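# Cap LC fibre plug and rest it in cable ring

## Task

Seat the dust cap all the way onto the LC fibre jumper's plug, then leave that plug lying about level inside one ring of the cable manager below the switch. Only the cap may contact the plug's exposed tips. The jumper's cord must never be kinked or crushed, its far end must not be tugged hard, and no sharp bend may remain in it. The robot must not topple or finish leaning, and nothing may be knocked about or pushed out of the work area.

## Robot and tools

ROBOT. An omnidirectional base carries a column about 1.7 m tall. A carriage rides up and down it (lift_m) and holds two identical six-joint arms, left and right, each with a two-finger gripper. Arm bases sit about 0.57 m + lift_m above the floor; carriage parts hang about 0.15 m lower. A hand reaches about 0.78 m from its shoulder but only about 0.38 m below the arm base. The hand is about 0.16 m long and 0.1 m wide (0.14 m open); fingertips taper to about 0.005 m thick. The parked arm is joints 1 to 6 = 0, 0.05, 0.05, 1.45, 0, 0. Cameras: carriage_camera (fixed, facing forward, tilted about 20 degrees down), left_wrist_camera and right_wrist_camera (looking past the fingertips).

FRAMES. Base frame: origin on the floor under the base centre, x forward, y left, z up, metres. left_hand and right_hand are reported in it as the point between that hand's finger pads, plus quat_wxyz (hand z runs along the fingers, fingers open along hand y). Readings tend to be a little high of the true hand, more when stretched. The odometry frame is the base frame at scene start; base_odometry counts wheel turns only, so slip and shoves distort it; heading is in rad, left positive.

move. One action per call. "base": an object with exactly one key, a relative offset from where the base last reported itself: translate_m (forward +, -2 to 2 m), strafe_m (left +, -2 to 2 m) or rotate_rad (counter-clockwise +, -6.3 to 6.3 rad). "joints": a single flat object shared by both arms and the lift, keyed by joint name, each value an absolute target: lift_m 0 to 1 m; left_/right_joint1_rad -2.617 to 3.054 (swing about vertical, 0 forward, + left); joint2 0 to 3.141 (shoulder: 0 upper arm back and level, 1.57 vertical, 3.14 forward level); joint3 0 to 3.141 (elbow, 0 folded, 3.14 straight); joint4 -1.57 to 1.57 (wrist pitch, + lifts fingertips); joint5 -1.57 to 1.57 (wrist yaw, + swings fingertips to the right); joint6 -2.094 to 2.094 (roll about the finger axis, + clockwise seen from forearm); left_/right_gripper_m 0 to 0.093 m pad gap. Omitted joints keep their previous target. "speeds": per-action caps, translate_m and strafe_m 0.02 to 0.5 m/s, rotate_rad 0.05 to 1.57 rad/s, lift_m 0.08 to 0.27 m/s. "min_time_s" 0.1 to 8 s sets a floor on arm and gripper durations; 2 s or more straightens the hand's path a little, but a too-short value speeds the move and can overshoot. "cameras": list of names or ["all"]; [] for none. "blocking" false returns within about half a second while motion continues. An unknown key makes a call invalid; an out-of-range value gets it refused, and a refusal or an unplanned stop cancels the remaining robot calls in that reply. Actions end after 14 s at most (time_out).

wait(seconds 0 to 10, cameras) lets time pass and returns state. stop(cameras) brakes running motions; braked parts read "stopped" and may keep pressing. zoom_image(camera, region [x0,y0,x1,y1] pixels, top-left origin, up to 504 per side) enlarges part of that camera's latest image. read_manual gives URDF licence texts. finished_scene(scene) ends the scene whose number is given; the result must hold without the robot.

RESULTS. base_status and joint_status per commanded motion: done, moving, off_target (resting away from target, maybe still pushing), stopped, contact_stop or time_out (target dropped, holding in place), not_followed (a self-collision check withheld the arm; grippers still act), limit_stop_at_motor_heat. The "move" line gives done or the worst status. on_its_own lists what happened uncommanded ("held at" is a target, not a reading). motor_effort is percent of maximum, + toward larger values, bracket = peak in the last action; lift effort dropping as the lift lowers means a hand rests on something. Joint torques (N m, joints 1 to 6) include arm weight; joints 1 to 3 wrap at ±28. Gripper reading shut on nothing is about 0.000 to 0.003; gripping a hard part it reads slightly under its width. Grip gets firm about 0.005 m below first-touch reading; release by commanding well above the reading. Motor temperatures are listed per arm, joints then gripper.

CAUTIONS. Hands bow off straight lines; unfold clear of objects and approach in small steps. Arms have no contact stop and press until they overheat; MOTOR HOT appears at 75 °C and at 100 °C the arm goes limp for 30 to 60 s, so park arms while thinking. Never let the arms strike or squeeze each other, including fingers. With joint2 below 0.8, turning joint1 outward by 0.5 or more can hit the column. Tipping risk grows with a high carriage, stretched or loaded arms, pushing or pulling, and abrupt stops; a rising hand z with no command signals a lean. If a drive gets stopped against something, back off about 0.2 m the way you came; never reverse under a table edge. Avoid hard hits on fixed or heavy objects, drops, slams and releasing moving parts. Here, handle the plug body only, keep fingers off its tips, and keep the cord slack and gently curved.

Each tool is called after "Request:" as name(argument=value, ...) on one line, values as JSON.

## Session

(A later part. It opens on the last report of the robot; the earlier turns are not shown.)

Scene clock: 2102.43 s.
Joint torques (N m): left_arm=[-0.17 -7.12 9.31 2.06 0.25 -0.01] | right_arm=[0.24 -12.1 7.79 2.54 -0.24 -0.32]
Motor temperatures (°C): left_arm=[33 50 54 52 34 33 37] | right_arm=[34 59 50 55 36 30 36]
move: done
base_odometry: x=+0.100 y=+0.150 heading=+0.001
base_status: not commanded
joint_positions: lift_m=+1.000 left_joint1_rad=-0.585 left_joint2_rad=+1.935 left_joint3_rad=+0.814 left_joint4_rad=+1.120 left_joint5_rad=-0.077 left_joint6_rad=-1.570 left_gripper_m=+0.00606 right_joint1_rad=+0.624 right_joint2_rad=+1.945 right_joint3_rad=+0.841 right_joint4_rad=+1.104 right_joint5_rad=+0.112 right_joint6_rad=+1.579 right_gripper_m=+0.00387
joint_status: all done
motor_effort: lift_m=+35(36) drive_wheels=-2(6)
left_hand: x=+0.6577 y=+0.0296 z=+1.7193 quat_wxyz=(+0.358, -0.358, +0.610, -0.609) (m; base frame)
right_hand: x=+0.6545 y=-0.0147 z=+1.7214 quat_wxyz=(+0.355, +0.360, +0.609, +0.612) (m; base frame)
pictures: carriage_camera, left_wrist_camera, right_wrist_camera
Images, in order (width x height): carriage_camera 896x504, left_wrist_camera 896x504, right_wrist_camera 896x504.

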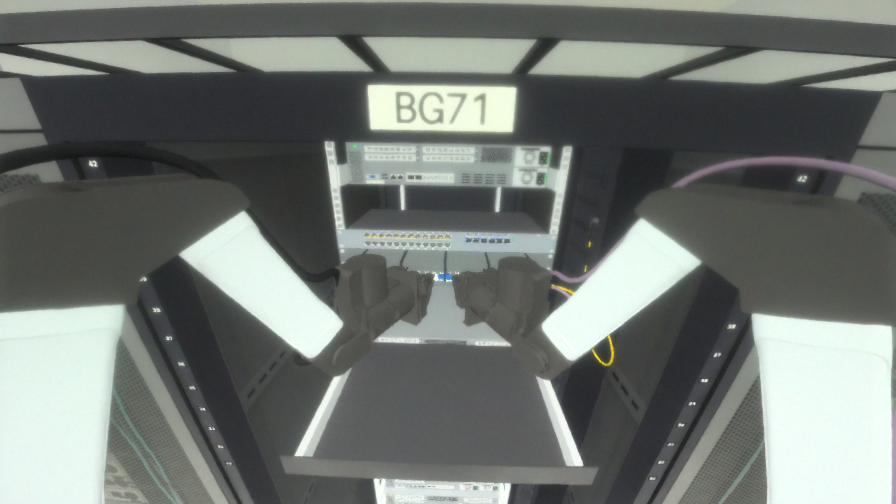

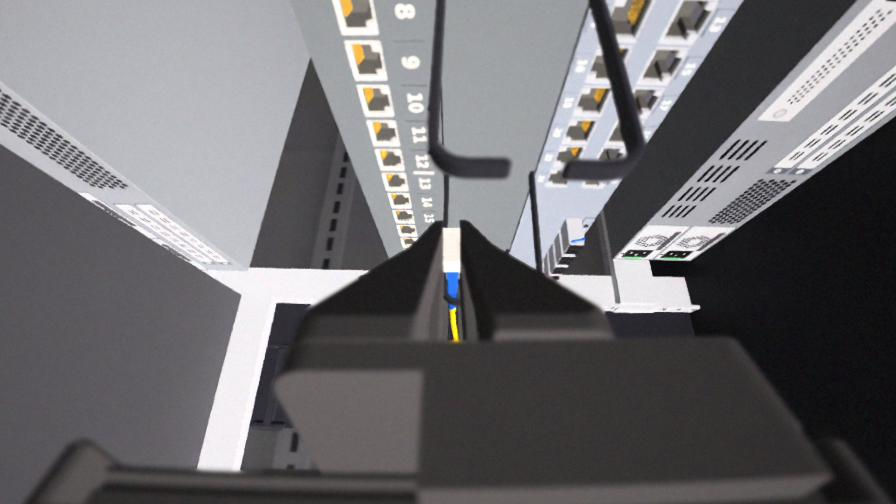

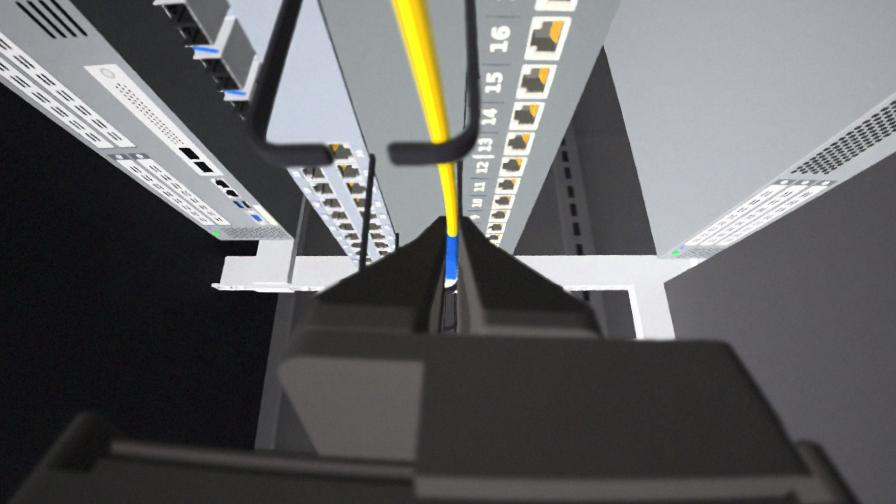

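Request:
move(joints={"right_joint1_rad": 0.612, "right_joint2_rad": 1.972, "right_joint3_rad": 0.874, "right_joint4_rad": 1.0935, "right_joint5_rad": 0.096}, min_time_s=2, cameras=["carriage_camera", "left_wrist_camera", "right_wrist_camera"])

Request:
zoom_image(camera="carriage_camera", region=[430, 268, 456, 288])

Request:
zoom_image(camera="left_wrist_camera", region=[425, 210, 505, 320])

Request:
zoom_image(camera="right_wrist_camera", region=[440, 225, 462, 300])

Scene clock: 2174.53 s.
Joint torques (N m): left_arm=[-0.17 -7.15 9.31 2.07 0.29 -0.01] | right_arm=[-0.62 -7.94 8.27 2.53 -0.11 -0.32]
Motor temperatures (°C): left_arm=[30 49 55 52 31 33 37] | right_arm=[32 60 51 56 32 30 37]
move: done
base_odometry: x=+0.100 y=+0.150 heading=+0.001
base_status: not commanded
joint_positions: lift_m=+1.000 left_joint1_rad=-0.585 left_joint2_rad=+1.935 left_joint3_rad=+0.814 left_joint4_rad=+1.120 left_joint5_rad=-0.080 left_joint6_rad=-1.570 left_gripper_m=+0.00605 right_joint1_rad=+0.618 right_joint2_rad=+1.950 right_joint3_rad=+0.847 right_joint4_rad=+1.102 right_joint5_rad=+0.106 right_joint6_rad=+1.578 right_gripper_m=+0.00387
joint_status: all done
motor_effort: lift_m=+35(36) drive_wheels=+3(6)
left_hand: x=+0.6580 y=+0.0301 z=+1.7192 quat_wxyz=(+0.359, -0.359, +0.610, -0.608) (m; base frame)
right_hand: x=+0.6571 y=-0.0156 z=+1.7208 quat_wxyz=(+0.355, +0.360, +0.609, +0.611) (m; base frame)
pictures: carriage_camera, left_wrist_camera, right_wrist_camera
Images, in order (width x height): carriage_camera 896x504, left_wrist_camera 896x504, right_wrist_camera 896x504.

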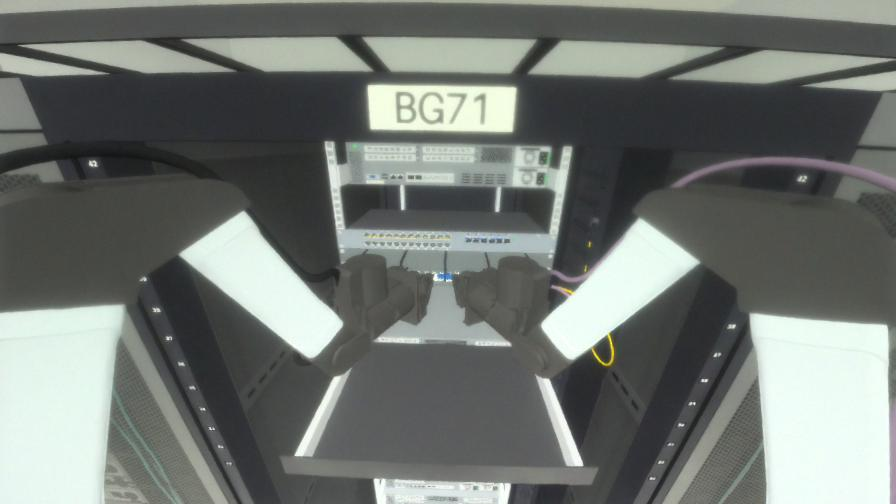

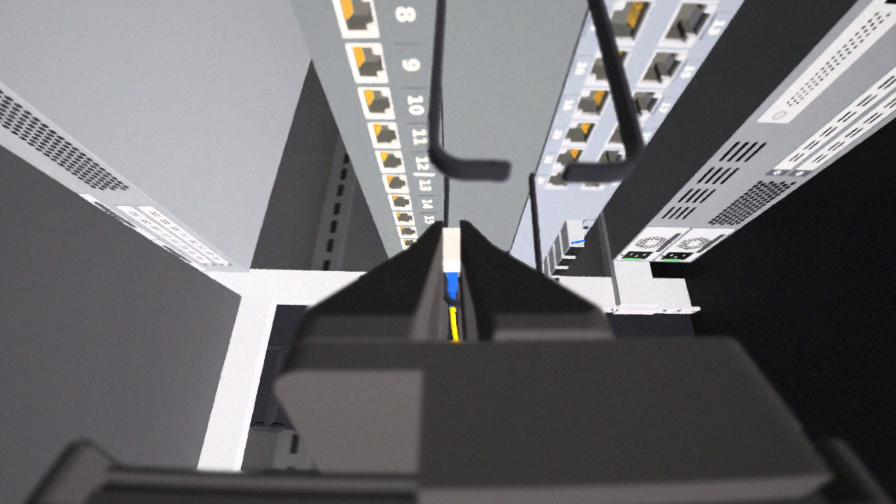

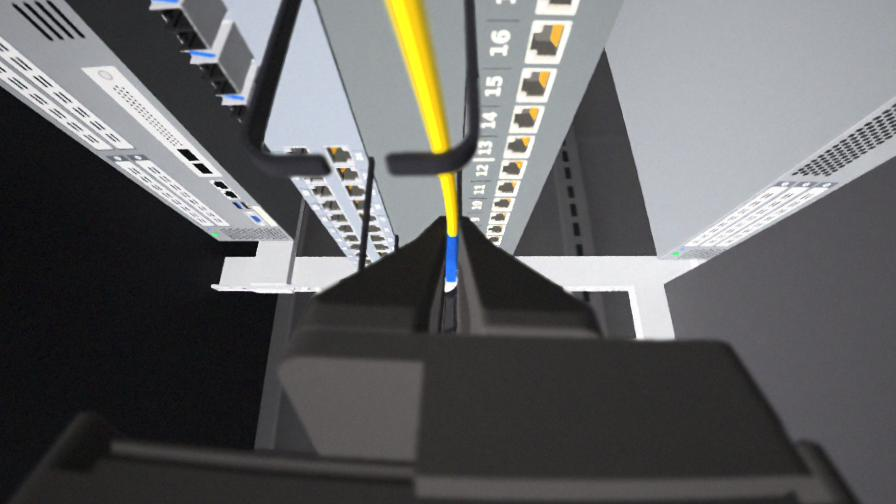

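Scaled by 19.385 from the camera's 896x504 image, which has a finer 1280x720 frame.

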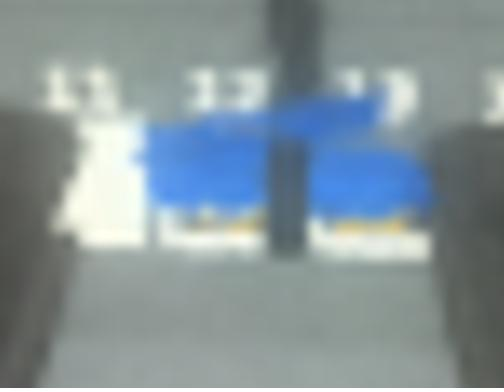

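Scaled by 4.582 from the camera's 896x504 image, which has a finer 1280x720 frame.

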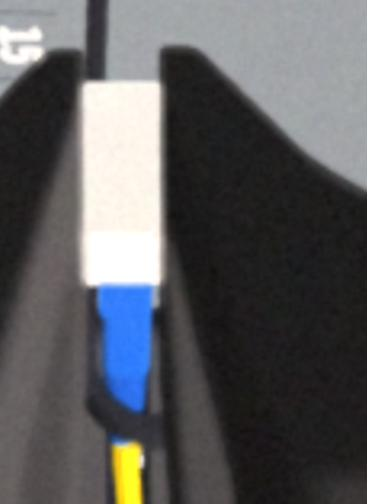

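Scaled by 6.720 from the camera's 896x504 image, which has a finer 1280x720 frame.

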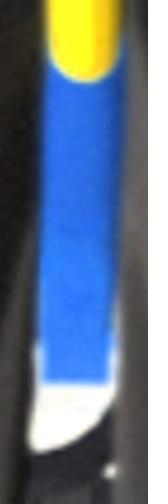

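Request:
move(joints={"left_joint1_rad": -0.64, "left_joint5_rad": 0.04, "right_joint1_rad": 0.668, "right_joint5_rad": -0.015}, min_time_s=3, cameras=["carriage_camera", "left_wrist_camera", "right_wrist_camera"])

Request:
zoom_image(camera="carriage_camera", region=[430, 268, 456, 288])

Request:
zoom_image(camera="left_wrist_camera", region=[425, 210, 505, 320])

Request:
zoom_image(camera="right_wrist_camera", region=[440, 225, 462, 300])

Scene clock: 2189.07 s.
Joint torques (N m): left_arm=[-4.33 -7.15 9.29 2.07 1.14 -0.02] | right_arm=[4.64 -7.97 8.29 2.53 -1.15 -0.32]
Motor temperatures (°C): left_arm=[30 49 55 52 31 33 37] | right_arm=[32 58 52 56 32 30 37]
move: off_target
base_odometry: x=+0.100 y=+0.150 heading=+0.001
base_status: not commanded
joint_positions: lift_m=+1.000 left_joint1_rad=-0.586 left_joint2_rad=+1.935 left_joint3_rad=+0.814 left_joint4_rad=+1.120 left_joint5_rad=-0.078 left_joint6_rad=-1.570 left_gripper_m=+0.00605 right_joint1_rad=+0.621 right_joint2_rad=+1.950 right_joint3_rad=+0.847 right_joint4_rad=+1.102 right_joint5_rad=+0.094 right_joint6_rad=+1.578 right_gripper_m=+0.00387
joint_status: left_joint1_rad off_target (ended at -0.586, target -0.640); left_joint5_rad off_target (ended at -0.078, target +0.040); right_joint1_rad off_target (ended at +0.621, target +0.668); right_joint5_rad off_target (ended at +0.094, target -0.015)
motor_effort: lift_m=+36(36) drive_wheels=-2(5)
left_hand: x=+0.6576 y=+0.0295 z=+1.7192 quat_wxyz=(+0.358, -0.358, +0.610, -0.609) (m; base frame)
right_hand: x=+0.6549 y=-0.0121 z=+1.7209 quat_wxyz=(+0.350, +0.355, +0.612, +0.614) (m; base frame)
pictures: carriage_camera, left_wrist_camera, right_wrist_camera
Images, in order (width x height): carriage_camera 896x504, left_wrist_camera 896x504, right_wrist_camera 896x504.

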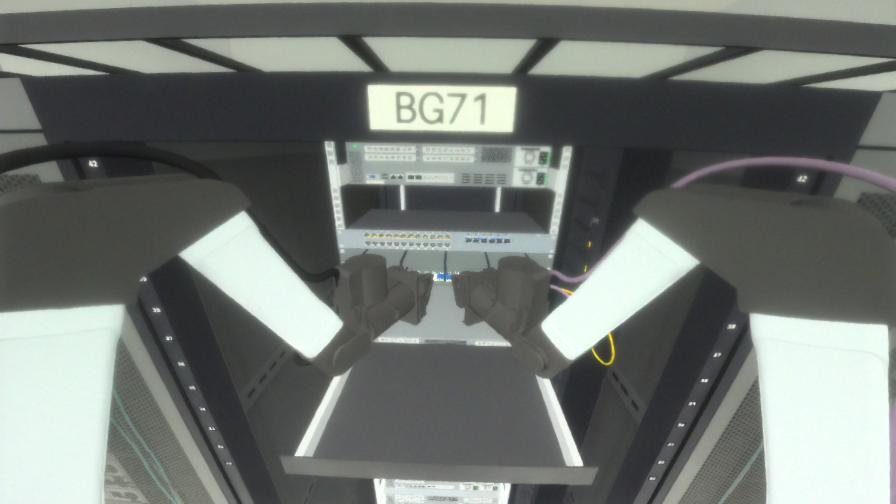

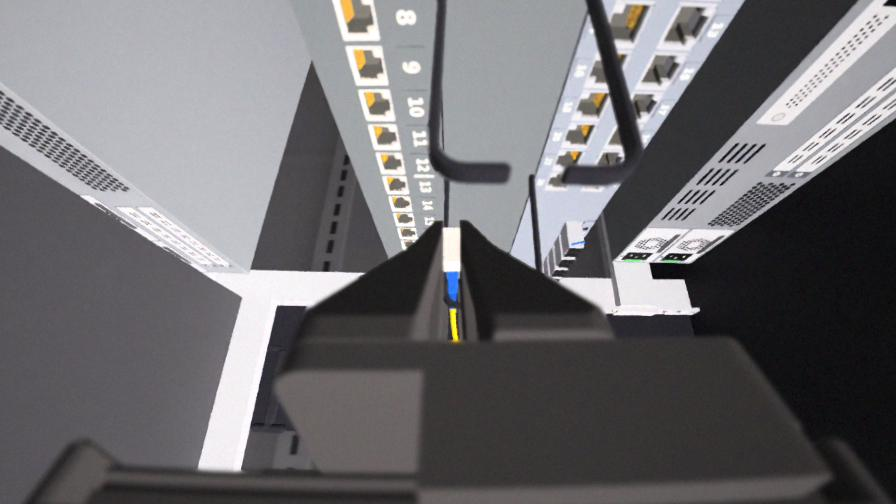

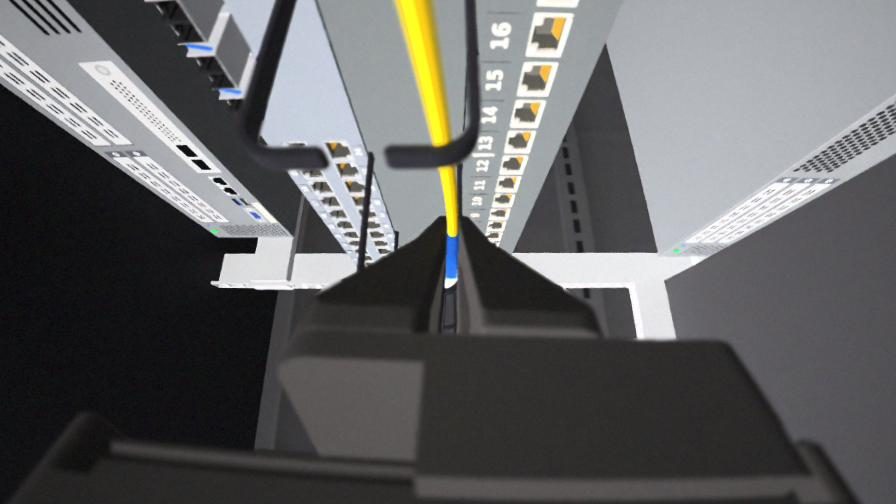

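Scaled by 19.385 from the camera's 896x504 image, which has a finer 1280x720 frame.

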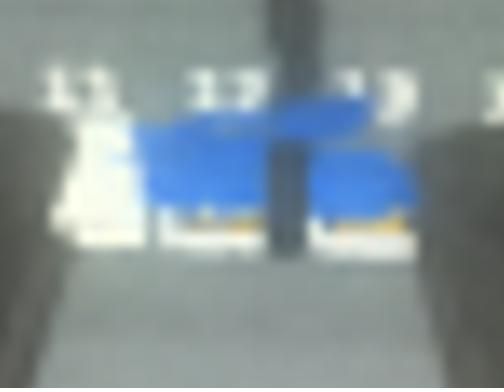

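Scaled by 4.582 from the camera's 896x504 image, which has a finer 1280x720 frame.

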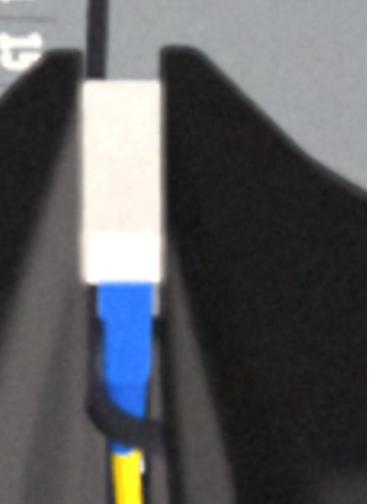

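Scaled by 6.720 from the camera's 896x504 image, which has a finer 1280x720 frame.

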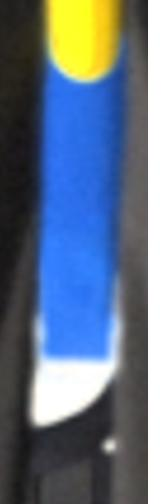

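Request:
move(joints={"left_joint1_rad": -0.672, "left_joint5_rad": 0.115, "right_joint1_rad": 0.7, "right_joint5_rad": -0.085}, min_time_s=3, cameras=[])

Request:
move(joints={"left_joint1_rad": -0.59, "left_joint5_rad": -0.06, "right_joint1_rad": 0.624, "right_joint5_rad": 0.086}, min_time_s=3, cameras=["carriage_camera", "left_wrist_camera", "right_wrist_camera"])

Request:
zoom_image(camera="carriage_camera", region=[430, 268, 456, 288])

Request:
zoom_image(camera="left_wrist_camera", region=[425, 210, 505, 320])

Request:
zoom_image(camera="right_wrist_camera", region=[440, 225, 462, 300])

Scene clock: 2201.57 s.
Joint torques (N m): left_arm=[-6.71 -7.15 9.33 2.07 1.82 -0.02] | right_arm=[7.45 -7.98 8.29 2.52 -1.9 -0.32]
Motor temperatures (°C): left_arm=[31 49 56 52 32 33 37] | right_arm=[32 57 52 56 33 30 37]
move: off_target
base_odometry: x=+0.100 y=+0.150 heading=+0.001
base_status: not commanded
joint_positions: lift_m=+1.000 left_joint1_rad=-0.588 left_joint2_rad=+1.935 left_joint3_rad=+0.814 left_joint4_rad=+1.120 left_joint5_rad=-0.077 left_joint6_rad=-1.570 left_gripper_m=+0.00605 right_joint1_rad=+0.626 right_joint2_rad=+1.950 right_joint3_rad=+0.847 right_joint4_rad=+1.102 right_joint5_rad=+0.094 right_joint6_rad=+1.578 right_gripper_m=+0.00387
joint_status: left_joint1_rad off_target (ended at -0.588, target -0.672); left_joint5_rad off_target (ended at -0.078, target +0.115); right_joint1_rad off_target (ended at +0.626, target +0.700); right_joint5_rad off_target (ended at +0.094, target -0.085)
motor_effort: lift_m=+36(36) drive_wheels=-4(7)
left_hand: x=+0.6569 y=+0.0284 z=+1.7192 quat_wxyz=(+0.358, -0.357, +0.611, -0.609) (m; base frame)
right_hand: x=+0.6538 y=-0.0104 z=+1.7209 quat_wxyz=(+0.349, +0.354, +0.613, +0.615) (m; base frame)
pictures: none
No camera images: "cameras" was empty.

Scene clock: 2204.87 s.
Joint torques (N m): left_arm=[-0.17 -7.16 9.31 2.07 0.33 -0.01] | right_arm=[0.01 -7.95 8.25 2.53 -0.25 -0.32]
Motor temperatures (°C): left_arm=[31 49 56 52 32 33 37] | right_arm=[32 56 53 56 33 30 37]
move: off_target
base_odometry: x=+0.100 y=+0.150 heading=+0.001
base_status: not commanded
joint_positions: lift_m=+1.000 left_joint1_rad=-0.587 left_joint2_rad=+1.935 left_joint3_rad=+0.814 left_joint4_rad=+1.120 left_joint5_rad=-0.090 left_joint6_rad=-1.570 left_gripper_m=+0.00605 right_joint1_rad=+0.623 right_joint2_rad=+1.950 right_joint3_rad=+0.847 right_joint4_rad=+1.102 right_joint5_rad=+0.109 right_joint6_rad=+1.578 right_gripper_m=+0.00387
joint_status: left_joint5_rad off_target (ended at -0.089, target -0.060); the others done
motor_effort: lift_m=+36(36) drive_wheels=-3(6)
left_hand: x=+0.6583 y=+0.0307 z=+1.7192 quat_wxyz=(+0.362, -0.361, +0.608, -0.607) (m; base frame)
right_hand: x=+0.6557 y=-0.0137 z=+1.7209 quat_wxyz=(+0.354, +0.359, +0.610, +0.612) (m; base frame)
pictures: carriage_camera, left_wrist_camera, right_wrist_camera
Images, in order (width x height): carriage_camera 896x504, left_wrist_camera 896x504, right_wrist_camera 896x504.

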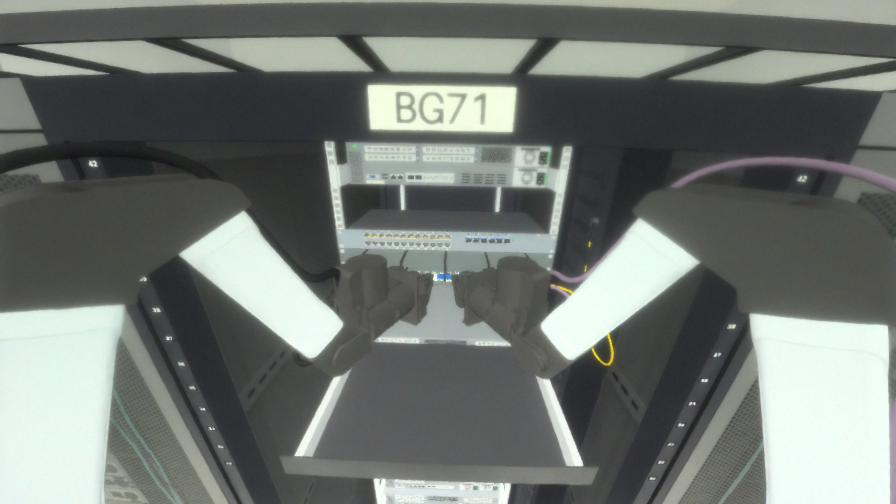

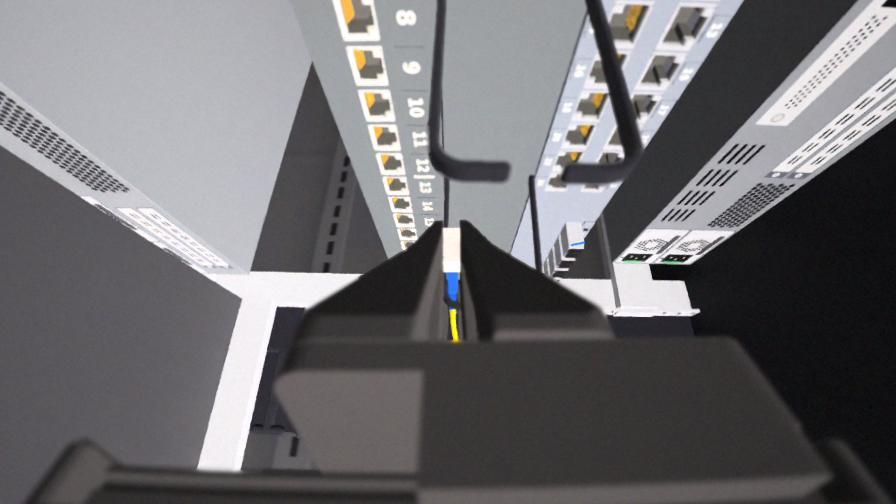

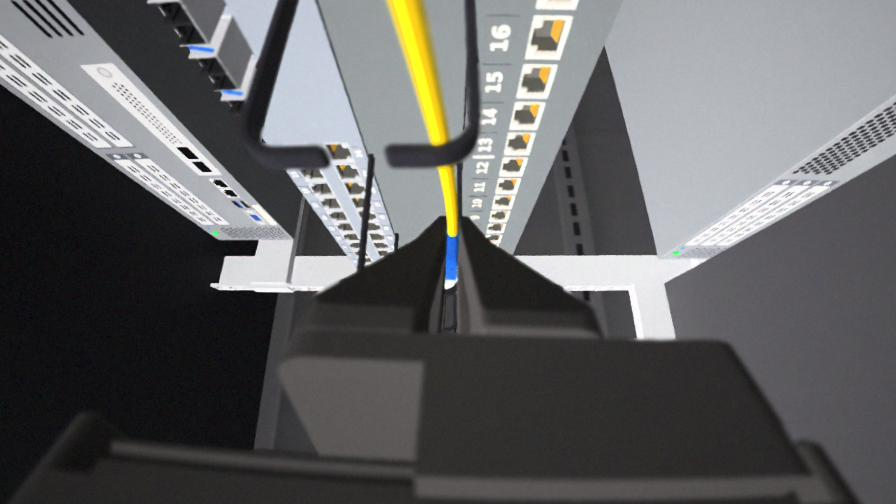

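Scaled by 19.385 from the camera's 896x504 image, which has a finer 1280x720 frame.

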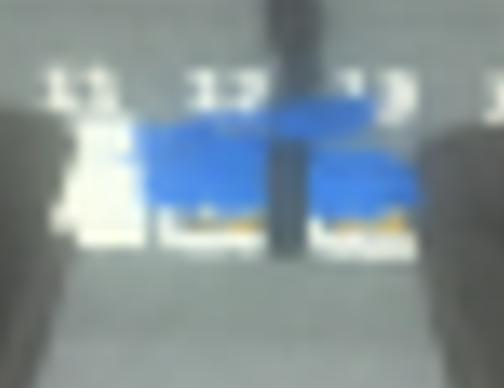

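Scaled by 4.582 from the camera's 896x504 image, which has a finer 1280x720 frame.

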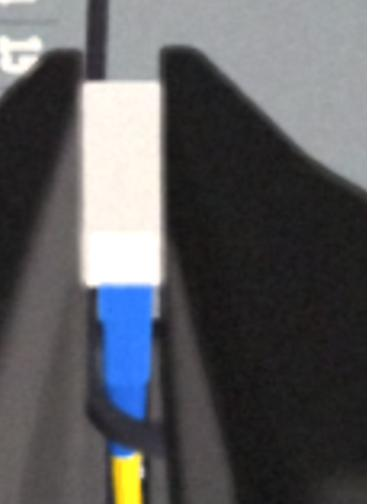

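Scaled by 6.720 from the camera's 896x504 image, which has a finer 1280x720 frame.

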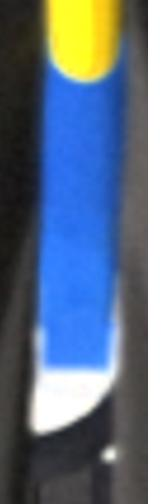

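Request:
move(joints={"left_joint1_rad": -0.68, "left_joint5_rad": 0.12, "right_joint1_rad": 0.715, "right_joint5_rad": -0.10}, min_time_s=3, cameras=[])

Request:
move(joints={"left_joint1_rad": -0.71, "left_joint5_rad": 0.19, "right_joint1_rad": 0.745, "right_joint5_rad": -0.17}, min_time_s=2, cameras=["carriage_camera", "left_wrist_camera", "right_wrist_camera"])

Request:
zoom_image(camera="carriage_camera", region=[430, 268, 456, 288])

Request:
zoom_image(camera="left_wrist_camera", region=[425, 210, 505, 320])

Request:
zoom_image(camera="right_wrist_camera", region=[440, 225, 462, 300])

Scene clock: 2220.93 s.
Joint torques (N m): left_arm=[-7.21 -7.13 9.31 2.07 1.91 -0.01] | right_arm=[8.32 -7.97 8.29 2.52 -2.18 -0.32]
Motor temperatures (°C): left_arm=[31 49 56 52 32 33 37] | right_arm=[32 55 53 55 33 30 37]
move: off_target
base_odometry: x=+0.100 y=+0.150 heading=+0.001
base_status: not commanded
joint_positions: lift_m=+1.000 left_joint1_rad=-0.590 left_joint2_rad=+1.935 left_joint3_rad=+0.814 left_joint4_rad=+1.120 left_joint5_rad=-0.082 left_joint6_rad=-1.570 left_gripper_m=+0.00605 right_joint1_rad=+0.632 right_joint2_rad=+1.950 right_joint3_rad=+0.847 right_joint4_rad=+1.102 right_joint5_rad=+0.106 right_joint6_rad=+1.578 right_gripper_m=+0.00387
joint_status: left_joint1_rad off_target (ended at -0.590, target -0.680); left_joint5_rad off_target (ended at -0.082, target +0.120); right_joint1_rad off_target (ended at +0.632, target +0.715); right_joint5_rad off_target (ended at +0.106, target -0.100)
motor_effort: lift_m=+35(36) drive_wheels=-2(7)
left_hand: x=+0.6569 y=+0.0285 z=+1.7192 quat_wxyz=(+0.359, -0.358, +0.610, -0.609) (m; base frame)
right_hand: x=+0.6529 y=-0.0094 z=+1.7210 quat_wxyz=(+0.350, +0.355, +0.612, +0.614) (m; base frame)
pictures: none
No camera images: "cameras" was empty.

Scene clock: 2223.23 s.
Joint torques (N m): left_arm=[-9.55 -7.13 9.33 2.07 2.57 0] | right_arm=[10.59 -7.95 8.29 2.52 -2.92 -0.32]
Motor temperatures (°C): left_arm=[31 49 56 52 32 33 37] | right_arm=[33 55 53 55 34 30 37]
move: off_target
base_odometry: x=+0.100 y=+0.150 heading=+0.001
base_status: not commanded
joint_positions: lift_m=+1.000 left_joint1_rad=-0.591 left_joint2_rad=+1.935 left_joint3_rad=+0.814 left_joint4_rad=+1.120 left_joint5_rad=-0.083 left_joint6_rad=-1.570 left_gripper_m=+0.00605 right_joint1_rad=+0.639 right_joint2_rad=+1.950 right_joint3_rad=+0.847 right_joint4_rad=+1.103 right_joint5_rad=+0.106 right_joint6_rad=+1.578 right_gripper_m=+0.00387
joint_status: left_joint1_rad off_target (ended at -0.591, target -0.710); left_joint5_rad off_target (ended at -0.083, target +0.190); right_joint1_rad off_target (ended at +0.639, target +0.745); right_joint5_rad off_target (ended at +0.106, target -0.170)
motor_effort: lift_m=+35(36) drive_wheels=-3(8)
left_hand: x=+0.6566 y=+0.0280 z=+1.7192 quat_wxyz=(+0.358, -0.358, +0.610, -0.609) (m; base frame)
right_hand: x=+0.6506 y=-0.0061 z=+1.7211 quat_wxyz=(+0.348, +0.353, +0.613, +0.615) (m; base frame)
pictures: carriage_camera, left_wrist_camera, right_wrist_camera
Images, in order (width x height): carriage_camera 896x504, left_wrist_camera 896x504, right_wrist_camera 896x504.

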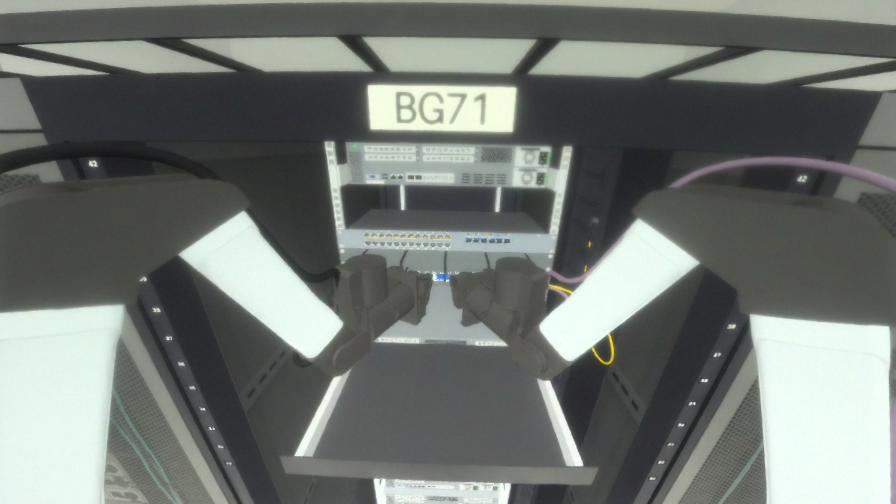

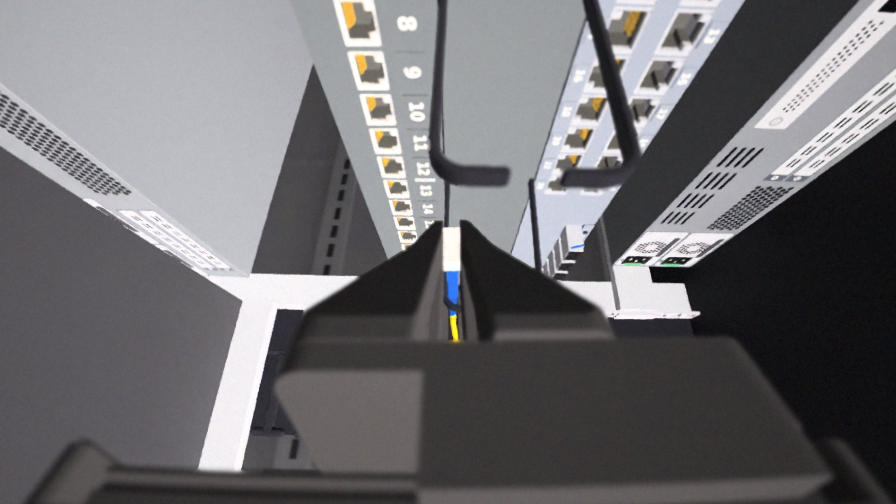

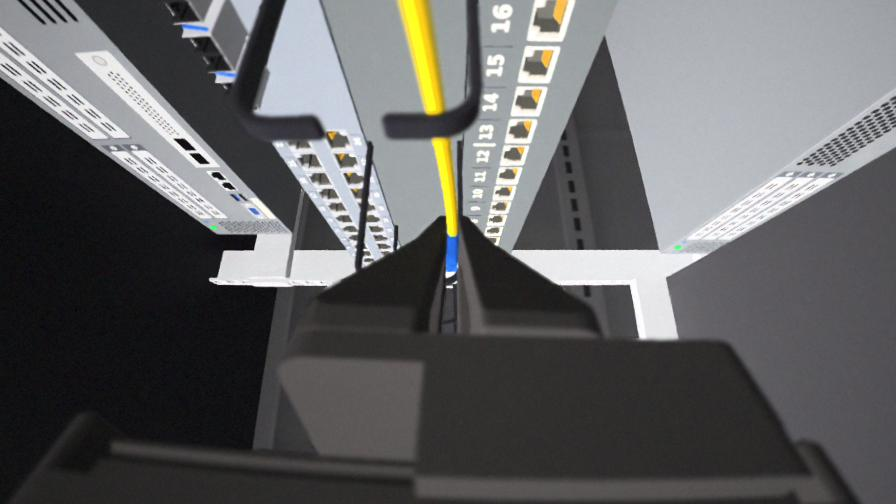

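Scaled by 19.385 from the camera's 896x504 image, which has a finer 1280x720 frame.

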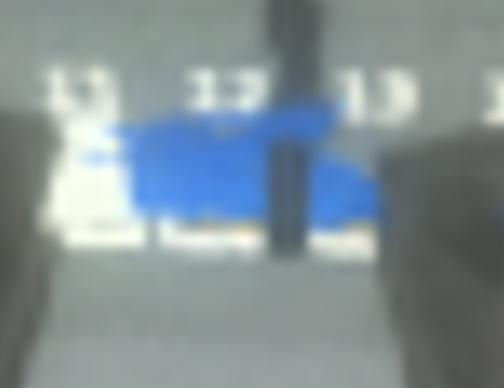

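Scaled by 4.582 from the camera's 896x504 image, which has a finer 1280x720 frame.

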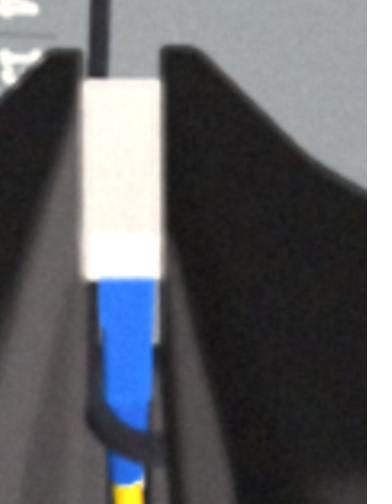

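Scaled by 6.720 from the camera's 896x504 image, which has a finer 1280x720 frame.

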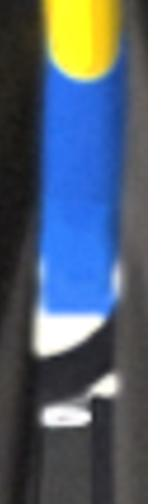

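Request:
move(joints={"left_joint1_rad": -0.595, "left_joint5_rad": -0.065, "right_joint1_rad": 0.642, "right_joint5_rad": 0.088}, min_time_s=3, cameras=["carriage_camera", "left_wrist_camera", "right_wrist_camera"])

Request:
zoom_image(camera="carriage_camera", region=[430, 268, 456, 288])

Request:
zoom_image(camera="left_wrist_camera", region=[425, 210, 505, 320])

Request:
zoom_image(camera="right_wrist_camera", region=[440, 225, 462, 300])

Scene clock: 2234.67 s.
Joint torques (N m): left_arm=[-0.39 -7.12 9.31 2.07 0.4 0] | right_arm=[0.44 -7.97 8.27 2.51 -0.4 -0.32]
Motor temperatures (°C): left_arm=[34 49 56 52 36 33 37] | right_arm=[34 55 53 56 37 30 37]
move: off_target
base_odometry: x=+0.100 y=+0.150 heading=+0.001
base_status: not commanded
joint_positions: lift_m=+1.000 left_joint1_rad=-0.590 left_joint2_rad=+1.935 left_joint3_rad=+0.814 left_joint4_rad=+1.119 left_joint5_rad=-0.103 left_joint6_rad=-1.570 left_gripper_m=+0.00605 right_joint1_rad=+0.637 right_joint2_rad=+1.950 right_joint3_rad=+0.847 right_joint4_rad=+1.103 right_joint5_rad=+0.127 right_joint6_rad=+1.578 right_gripper_m=+0.00387
joint_status: left_joint5_rad off_target (ended at -0.103, target -0.065); right_joint5_rad off_target (ended at +0.126, target +0.088); the others done
motor_effort: lift_m=+36(36) drive_wheels=-3(6)
left_hand: x=+0.6588 y=+0.0318 z=+1.7191 quat_wxyz=(+0.365, -0.365, +0.606, -0.605) (m; base frame)
right_hand: x=+0.6531 y=-0.0102 z=+1.7211 quat_wxyz=(+0.355, +0.360, +0.609, +0.611) (m; base frame)
pictures: carriage_camera, left_wrist_camera, right_wrist_camera
Images, in order (width x height): carriage_camera 896x504, left_wrist_camera 896x504, right_wrist_camera 896x504.

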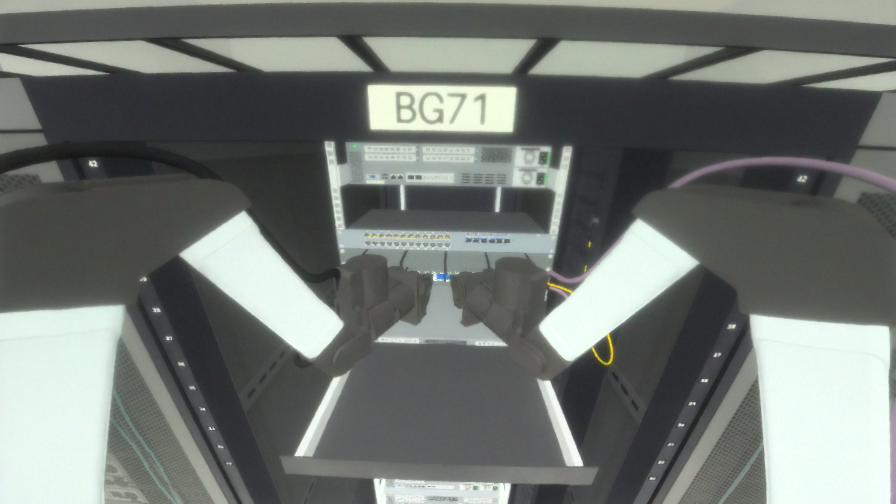

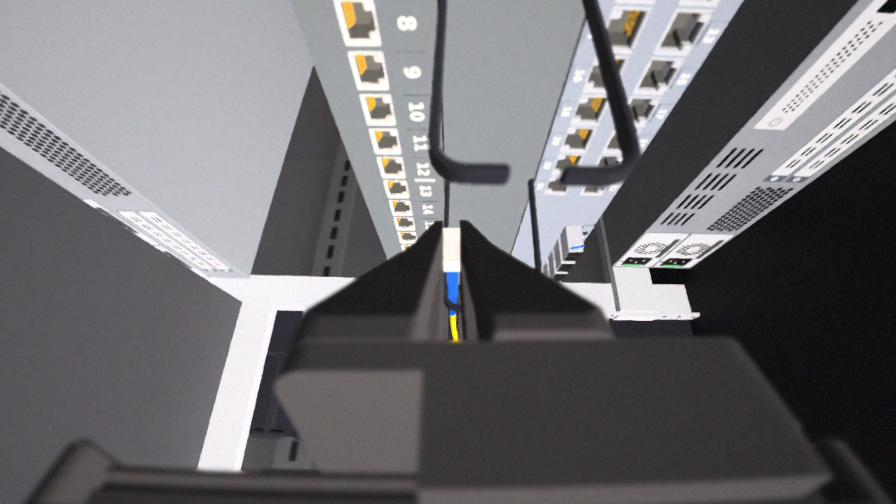

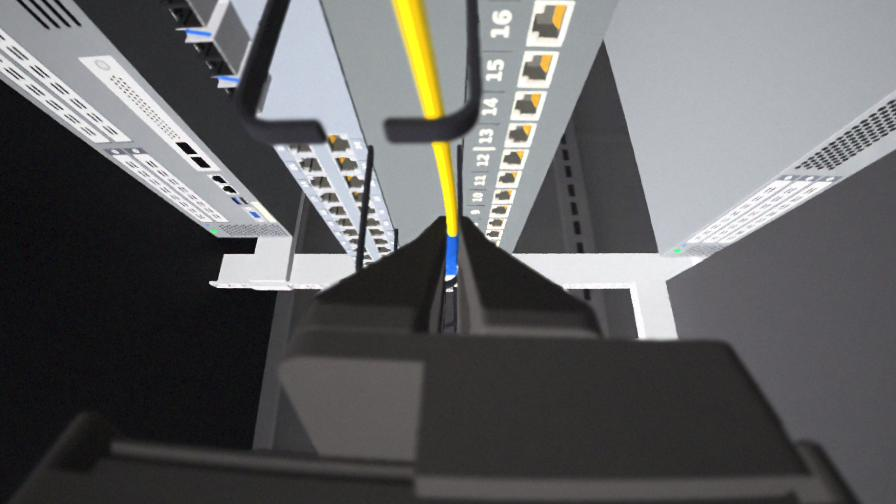

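Scaled by 19.385 from the camera's 896x504 image, which has a finer 1280x720 frame.

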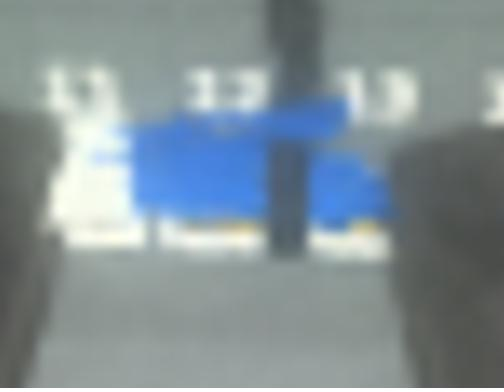

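Scaled by 4.582 from the camera's 896x504 image, which has a finer 1280x720 frame.

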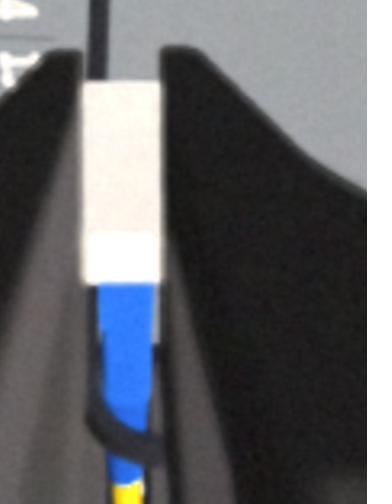

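Scaled by 6.720 from the camera's 896x504 image, which has a finer 1280x720 frame.

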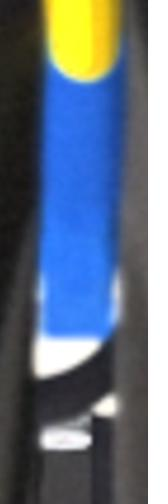

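Request:
move(joints={"right_joint1_rad": 0.636, "right_joint2_rad": 1.989, "right_joint3_rad": 0.895, "right_joint4_rad": 1.091, "right_joint5_rad": 0.100}, min_time_s=2, cameras=[])

Request:
move(joints={"left_joint1_rad": -0.66, "left_joint5_rad": 0.06, "right_joint1_rad": 0.70, "right_joint5_rad": -0.05}, min_time_s=2, cameras=[])

Request:
move(joints={"left_joint1_rad": -0.71, "left_joint5_rad": 0.16, "right_joint1_rad": 0.745, "right_joint5_rad": -0.14}, min_time_s=2, cameras=["carriage_camera", "left_wrist_camera", "right_wrist_camera"])

Request:
zoom_image(camera="carriage_camera", region=[430, 268, 456, 288])

Request:
zoom_image(camera="left_wrist_camera", region=[425, 210, 505, 320])

Request:
zoom_image(camera="right_wrist_camera", region=[440, 225, 462, 300])

Scene clock: 2254.57 s.
Joint torques (N m): left_arm=[-0.77 -7.13 9.31 2.07 0.46 -0.01] | right_arm=[-0.12 -8.06 8.49 2.47 -0.26 -0.32]
Motor temperatures (°C): left_arm=[32 49 56 52 33 33 37] | right_arm=[33 54 53 56 34 30 37]
move: done
base_odometry: x=+0.100 y=+0.150 heading=+0.001
base_status: not commanded
joint_positions: lift_m=+1.000 left_joint1_rad=-0.585 left_joint2_rad=+1.935 left_joint3_rad=+0.814 left_joint4_rad=+1.119 left_joint5_rad=-0.108 left_joint6_rad=-1.570 left_gripper_m=+0.00605 right_joint1_rad=+0.637 right_joint2_rad=+1.967 right_joint3_rad=+0.867 right_joint4_rad=+1.104 right_joint5_rad=+0.125 right_joint6_rad=+1.578 right_gripper_m=+0.00387
joint_status: all done
motor_effort: lift_m=+35(36) drive_wheels=+0(6)
left_hand: x=+0.6605 y=+0.0348 z=+1.7191 quat_wxyz=(+0.368, -0.368, +0.605, -0.603) (m; base frame)
right_hand: x=+0.6567 y=-0.0074 z=+1.7208 quat_wxyz=(+0.355, +0.359, +0.608, +0.613) (m; base frame)
pictures: none
No camera images: "cameras" was empty.

Scene clock: 2256.87 s.
Joint torques (N m): left_arm=[-5.91 -7.13 9.32 2.07 1.58 0] | right_arm=[6.15 -8.09 8.46 2.47 -1.69 -0.32]
Motor temperatures (°C): left_arm=[32 49 56 52 33 33 37] | right_arm=[33 54 53 56 34 30 37]
move: off_target
base_odometry: x=+0.100 y=+0.150 heading=+0.001
base_status: not commanded
joint_positions: lift_m=+1.000 left_joint1_rad=-0.586 left_joint2_rad=+1.935 left_joint3_rad=+0.814 left_joint4_rad=+1.119 left_joint5_rad=-0.106 left_joint6_rad=-1.570 left_gripper_m=+0.00605 right_joint1_rad=+0.638 right_joint2_rad=+1.967 right_joint3_rad=+0.867 right_joint4_rad=+1.104 right_joint5_rad=+0.109 right_joint6_rad=+1.578 right_gripper_m=+0.00387
joint_status: left_joint1_rad off_target (ended at -0.586, target -0.660); left_joint5_rad off_target (ended at -0.106, target +0.060); right_joint1_rad off_target (ended at +0.638, target +0.700); right_joint5_rad off_target (ended at +0.109, target -0.050)
motor_effort: lift_m=+35(36) drive_wheels=-5(6)
left_hand: x=+0.6600 y=+0.0339 z=+1.7191 quat_wxyz=(+0.367, -0.367, +0.605, -0.604) (m; base frame)
right_hand: x=+0.6549 y=-0.0044 z=+1.7208 quat_wxyz=(+0.350, +0.354, +0.611, +0.616) (m; base frame)
pictures: none
No camera images: "cameras" was empty.

Scene clock: 2259.17 s.
Joint torques (N m): left_arm=[-9.66 -7.15 9.31 2.07 2.49 -0.01] | right_arm=[10.1 -8.08 8.46 2.46 -2.68 -0.32]
Motor temperatures (°C): left_arm=[32 49 56 52 34 33 37] | right_arm=[33 54 53 56 35 30 37]
move: off_target
base_odometry: x=+0.100 y=+0.150 heading=+0.001
base_status: not commanded
joint_positions: lift_m=+1.000 left_joint1_rad=-0.590 left_joint2_rad=+1.935 left_joint3_rad=+0.814 left_joint4_rad=+1.119 left_joint5_rad=-0.106 left_joint6_rad=-1.570 left_gripper_m=+0.00605 right_joint1_rad=+0.644 right_joint2_rad=+1.967 right_joint3_rad=+0.867 right_joint4_rad=+1.104 right_joint5_rad=+0.113 right_joint6_rad=+1.578 right_gripper_m=+0.00387
joint_status: left_joint1_rad off_target (ended at -0.590, target -0.710); left_joint5_rad off_target (ended at -0.106, target +0.160); right_joint1_rad off_target (ended at +0.644, target +0.745); right_joint5_rad off_target (ended at +0.113, target -0.140)
motor_effort: lift_m=+35(36) drive_wheels=-3(6)
left_hand: x=+0.6588 y=+0.0320 z=+1.7191 quat_wxyz=(+0.365, -0.366, +0.606, -0.605) (m; base frame)
right_hand: x=+0.6534 y=-0.0023 z=+1.7209 quat_wxyz=(+0.350, +0.353, +0.611, +0.616) (m; base frame)
pictures: carriage_camera, left_wrist_camera, right_wrist_camera
Images, in order (width x height): carriage_camera 896x504, left_wrist_camera 896x504, right_wrist_camera 896x504.

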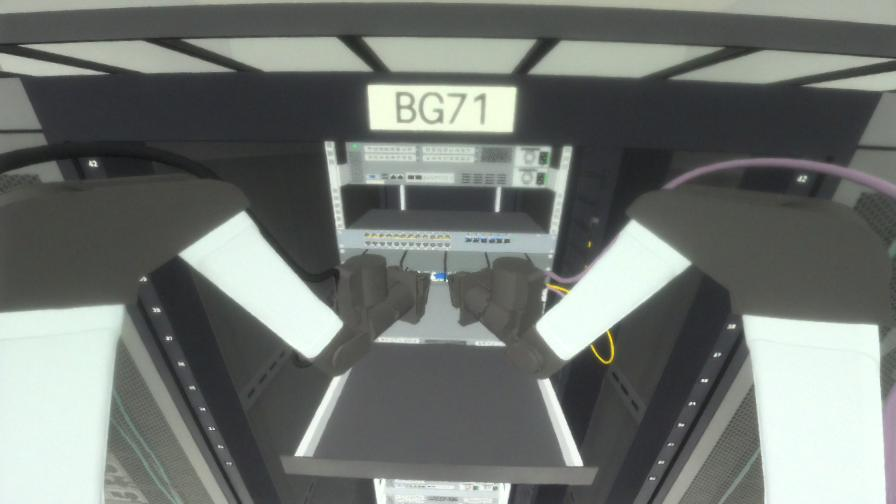

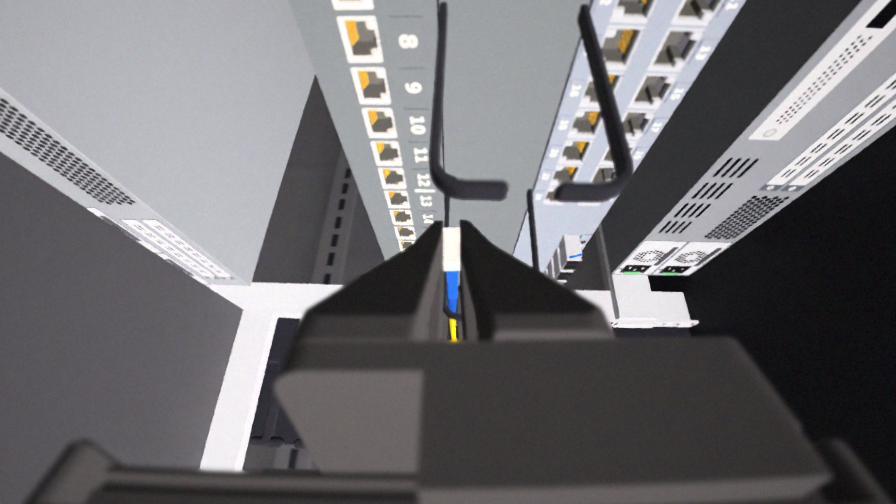

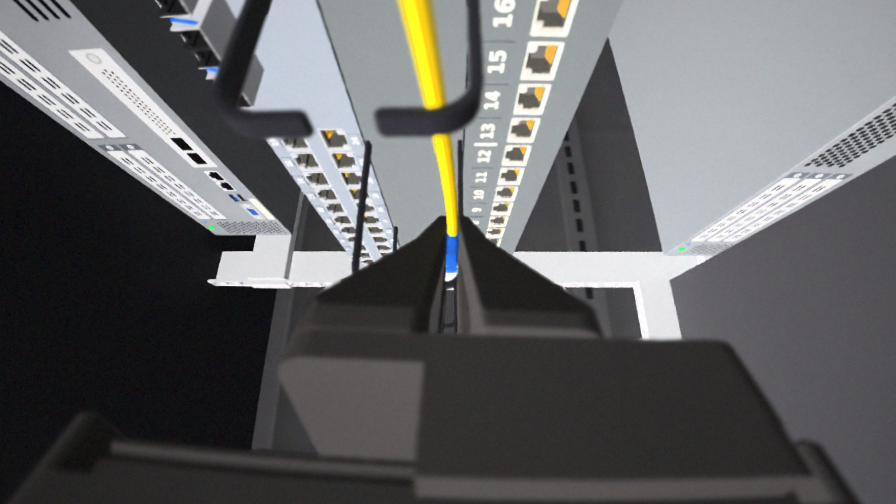

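Scaled by 19.385 from the camera's 896x504 image, which has a finer 1280x720 frame.

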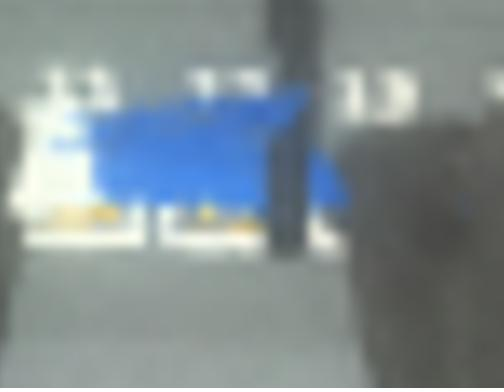

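Scaled by 4.582 from the camera's 896x504 image, which has a finer 1280x720 frame.

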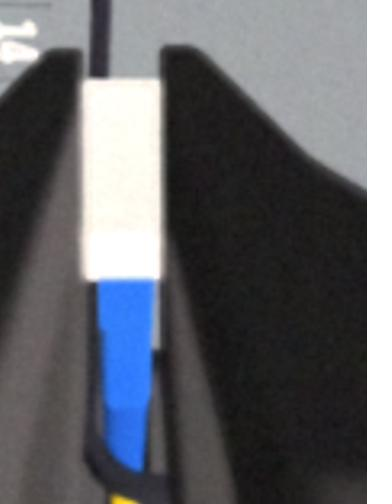

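Scaled by 6.720 from the camera's 896x504 image, which has a finer 1280x720 frame.

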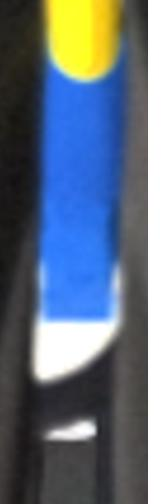

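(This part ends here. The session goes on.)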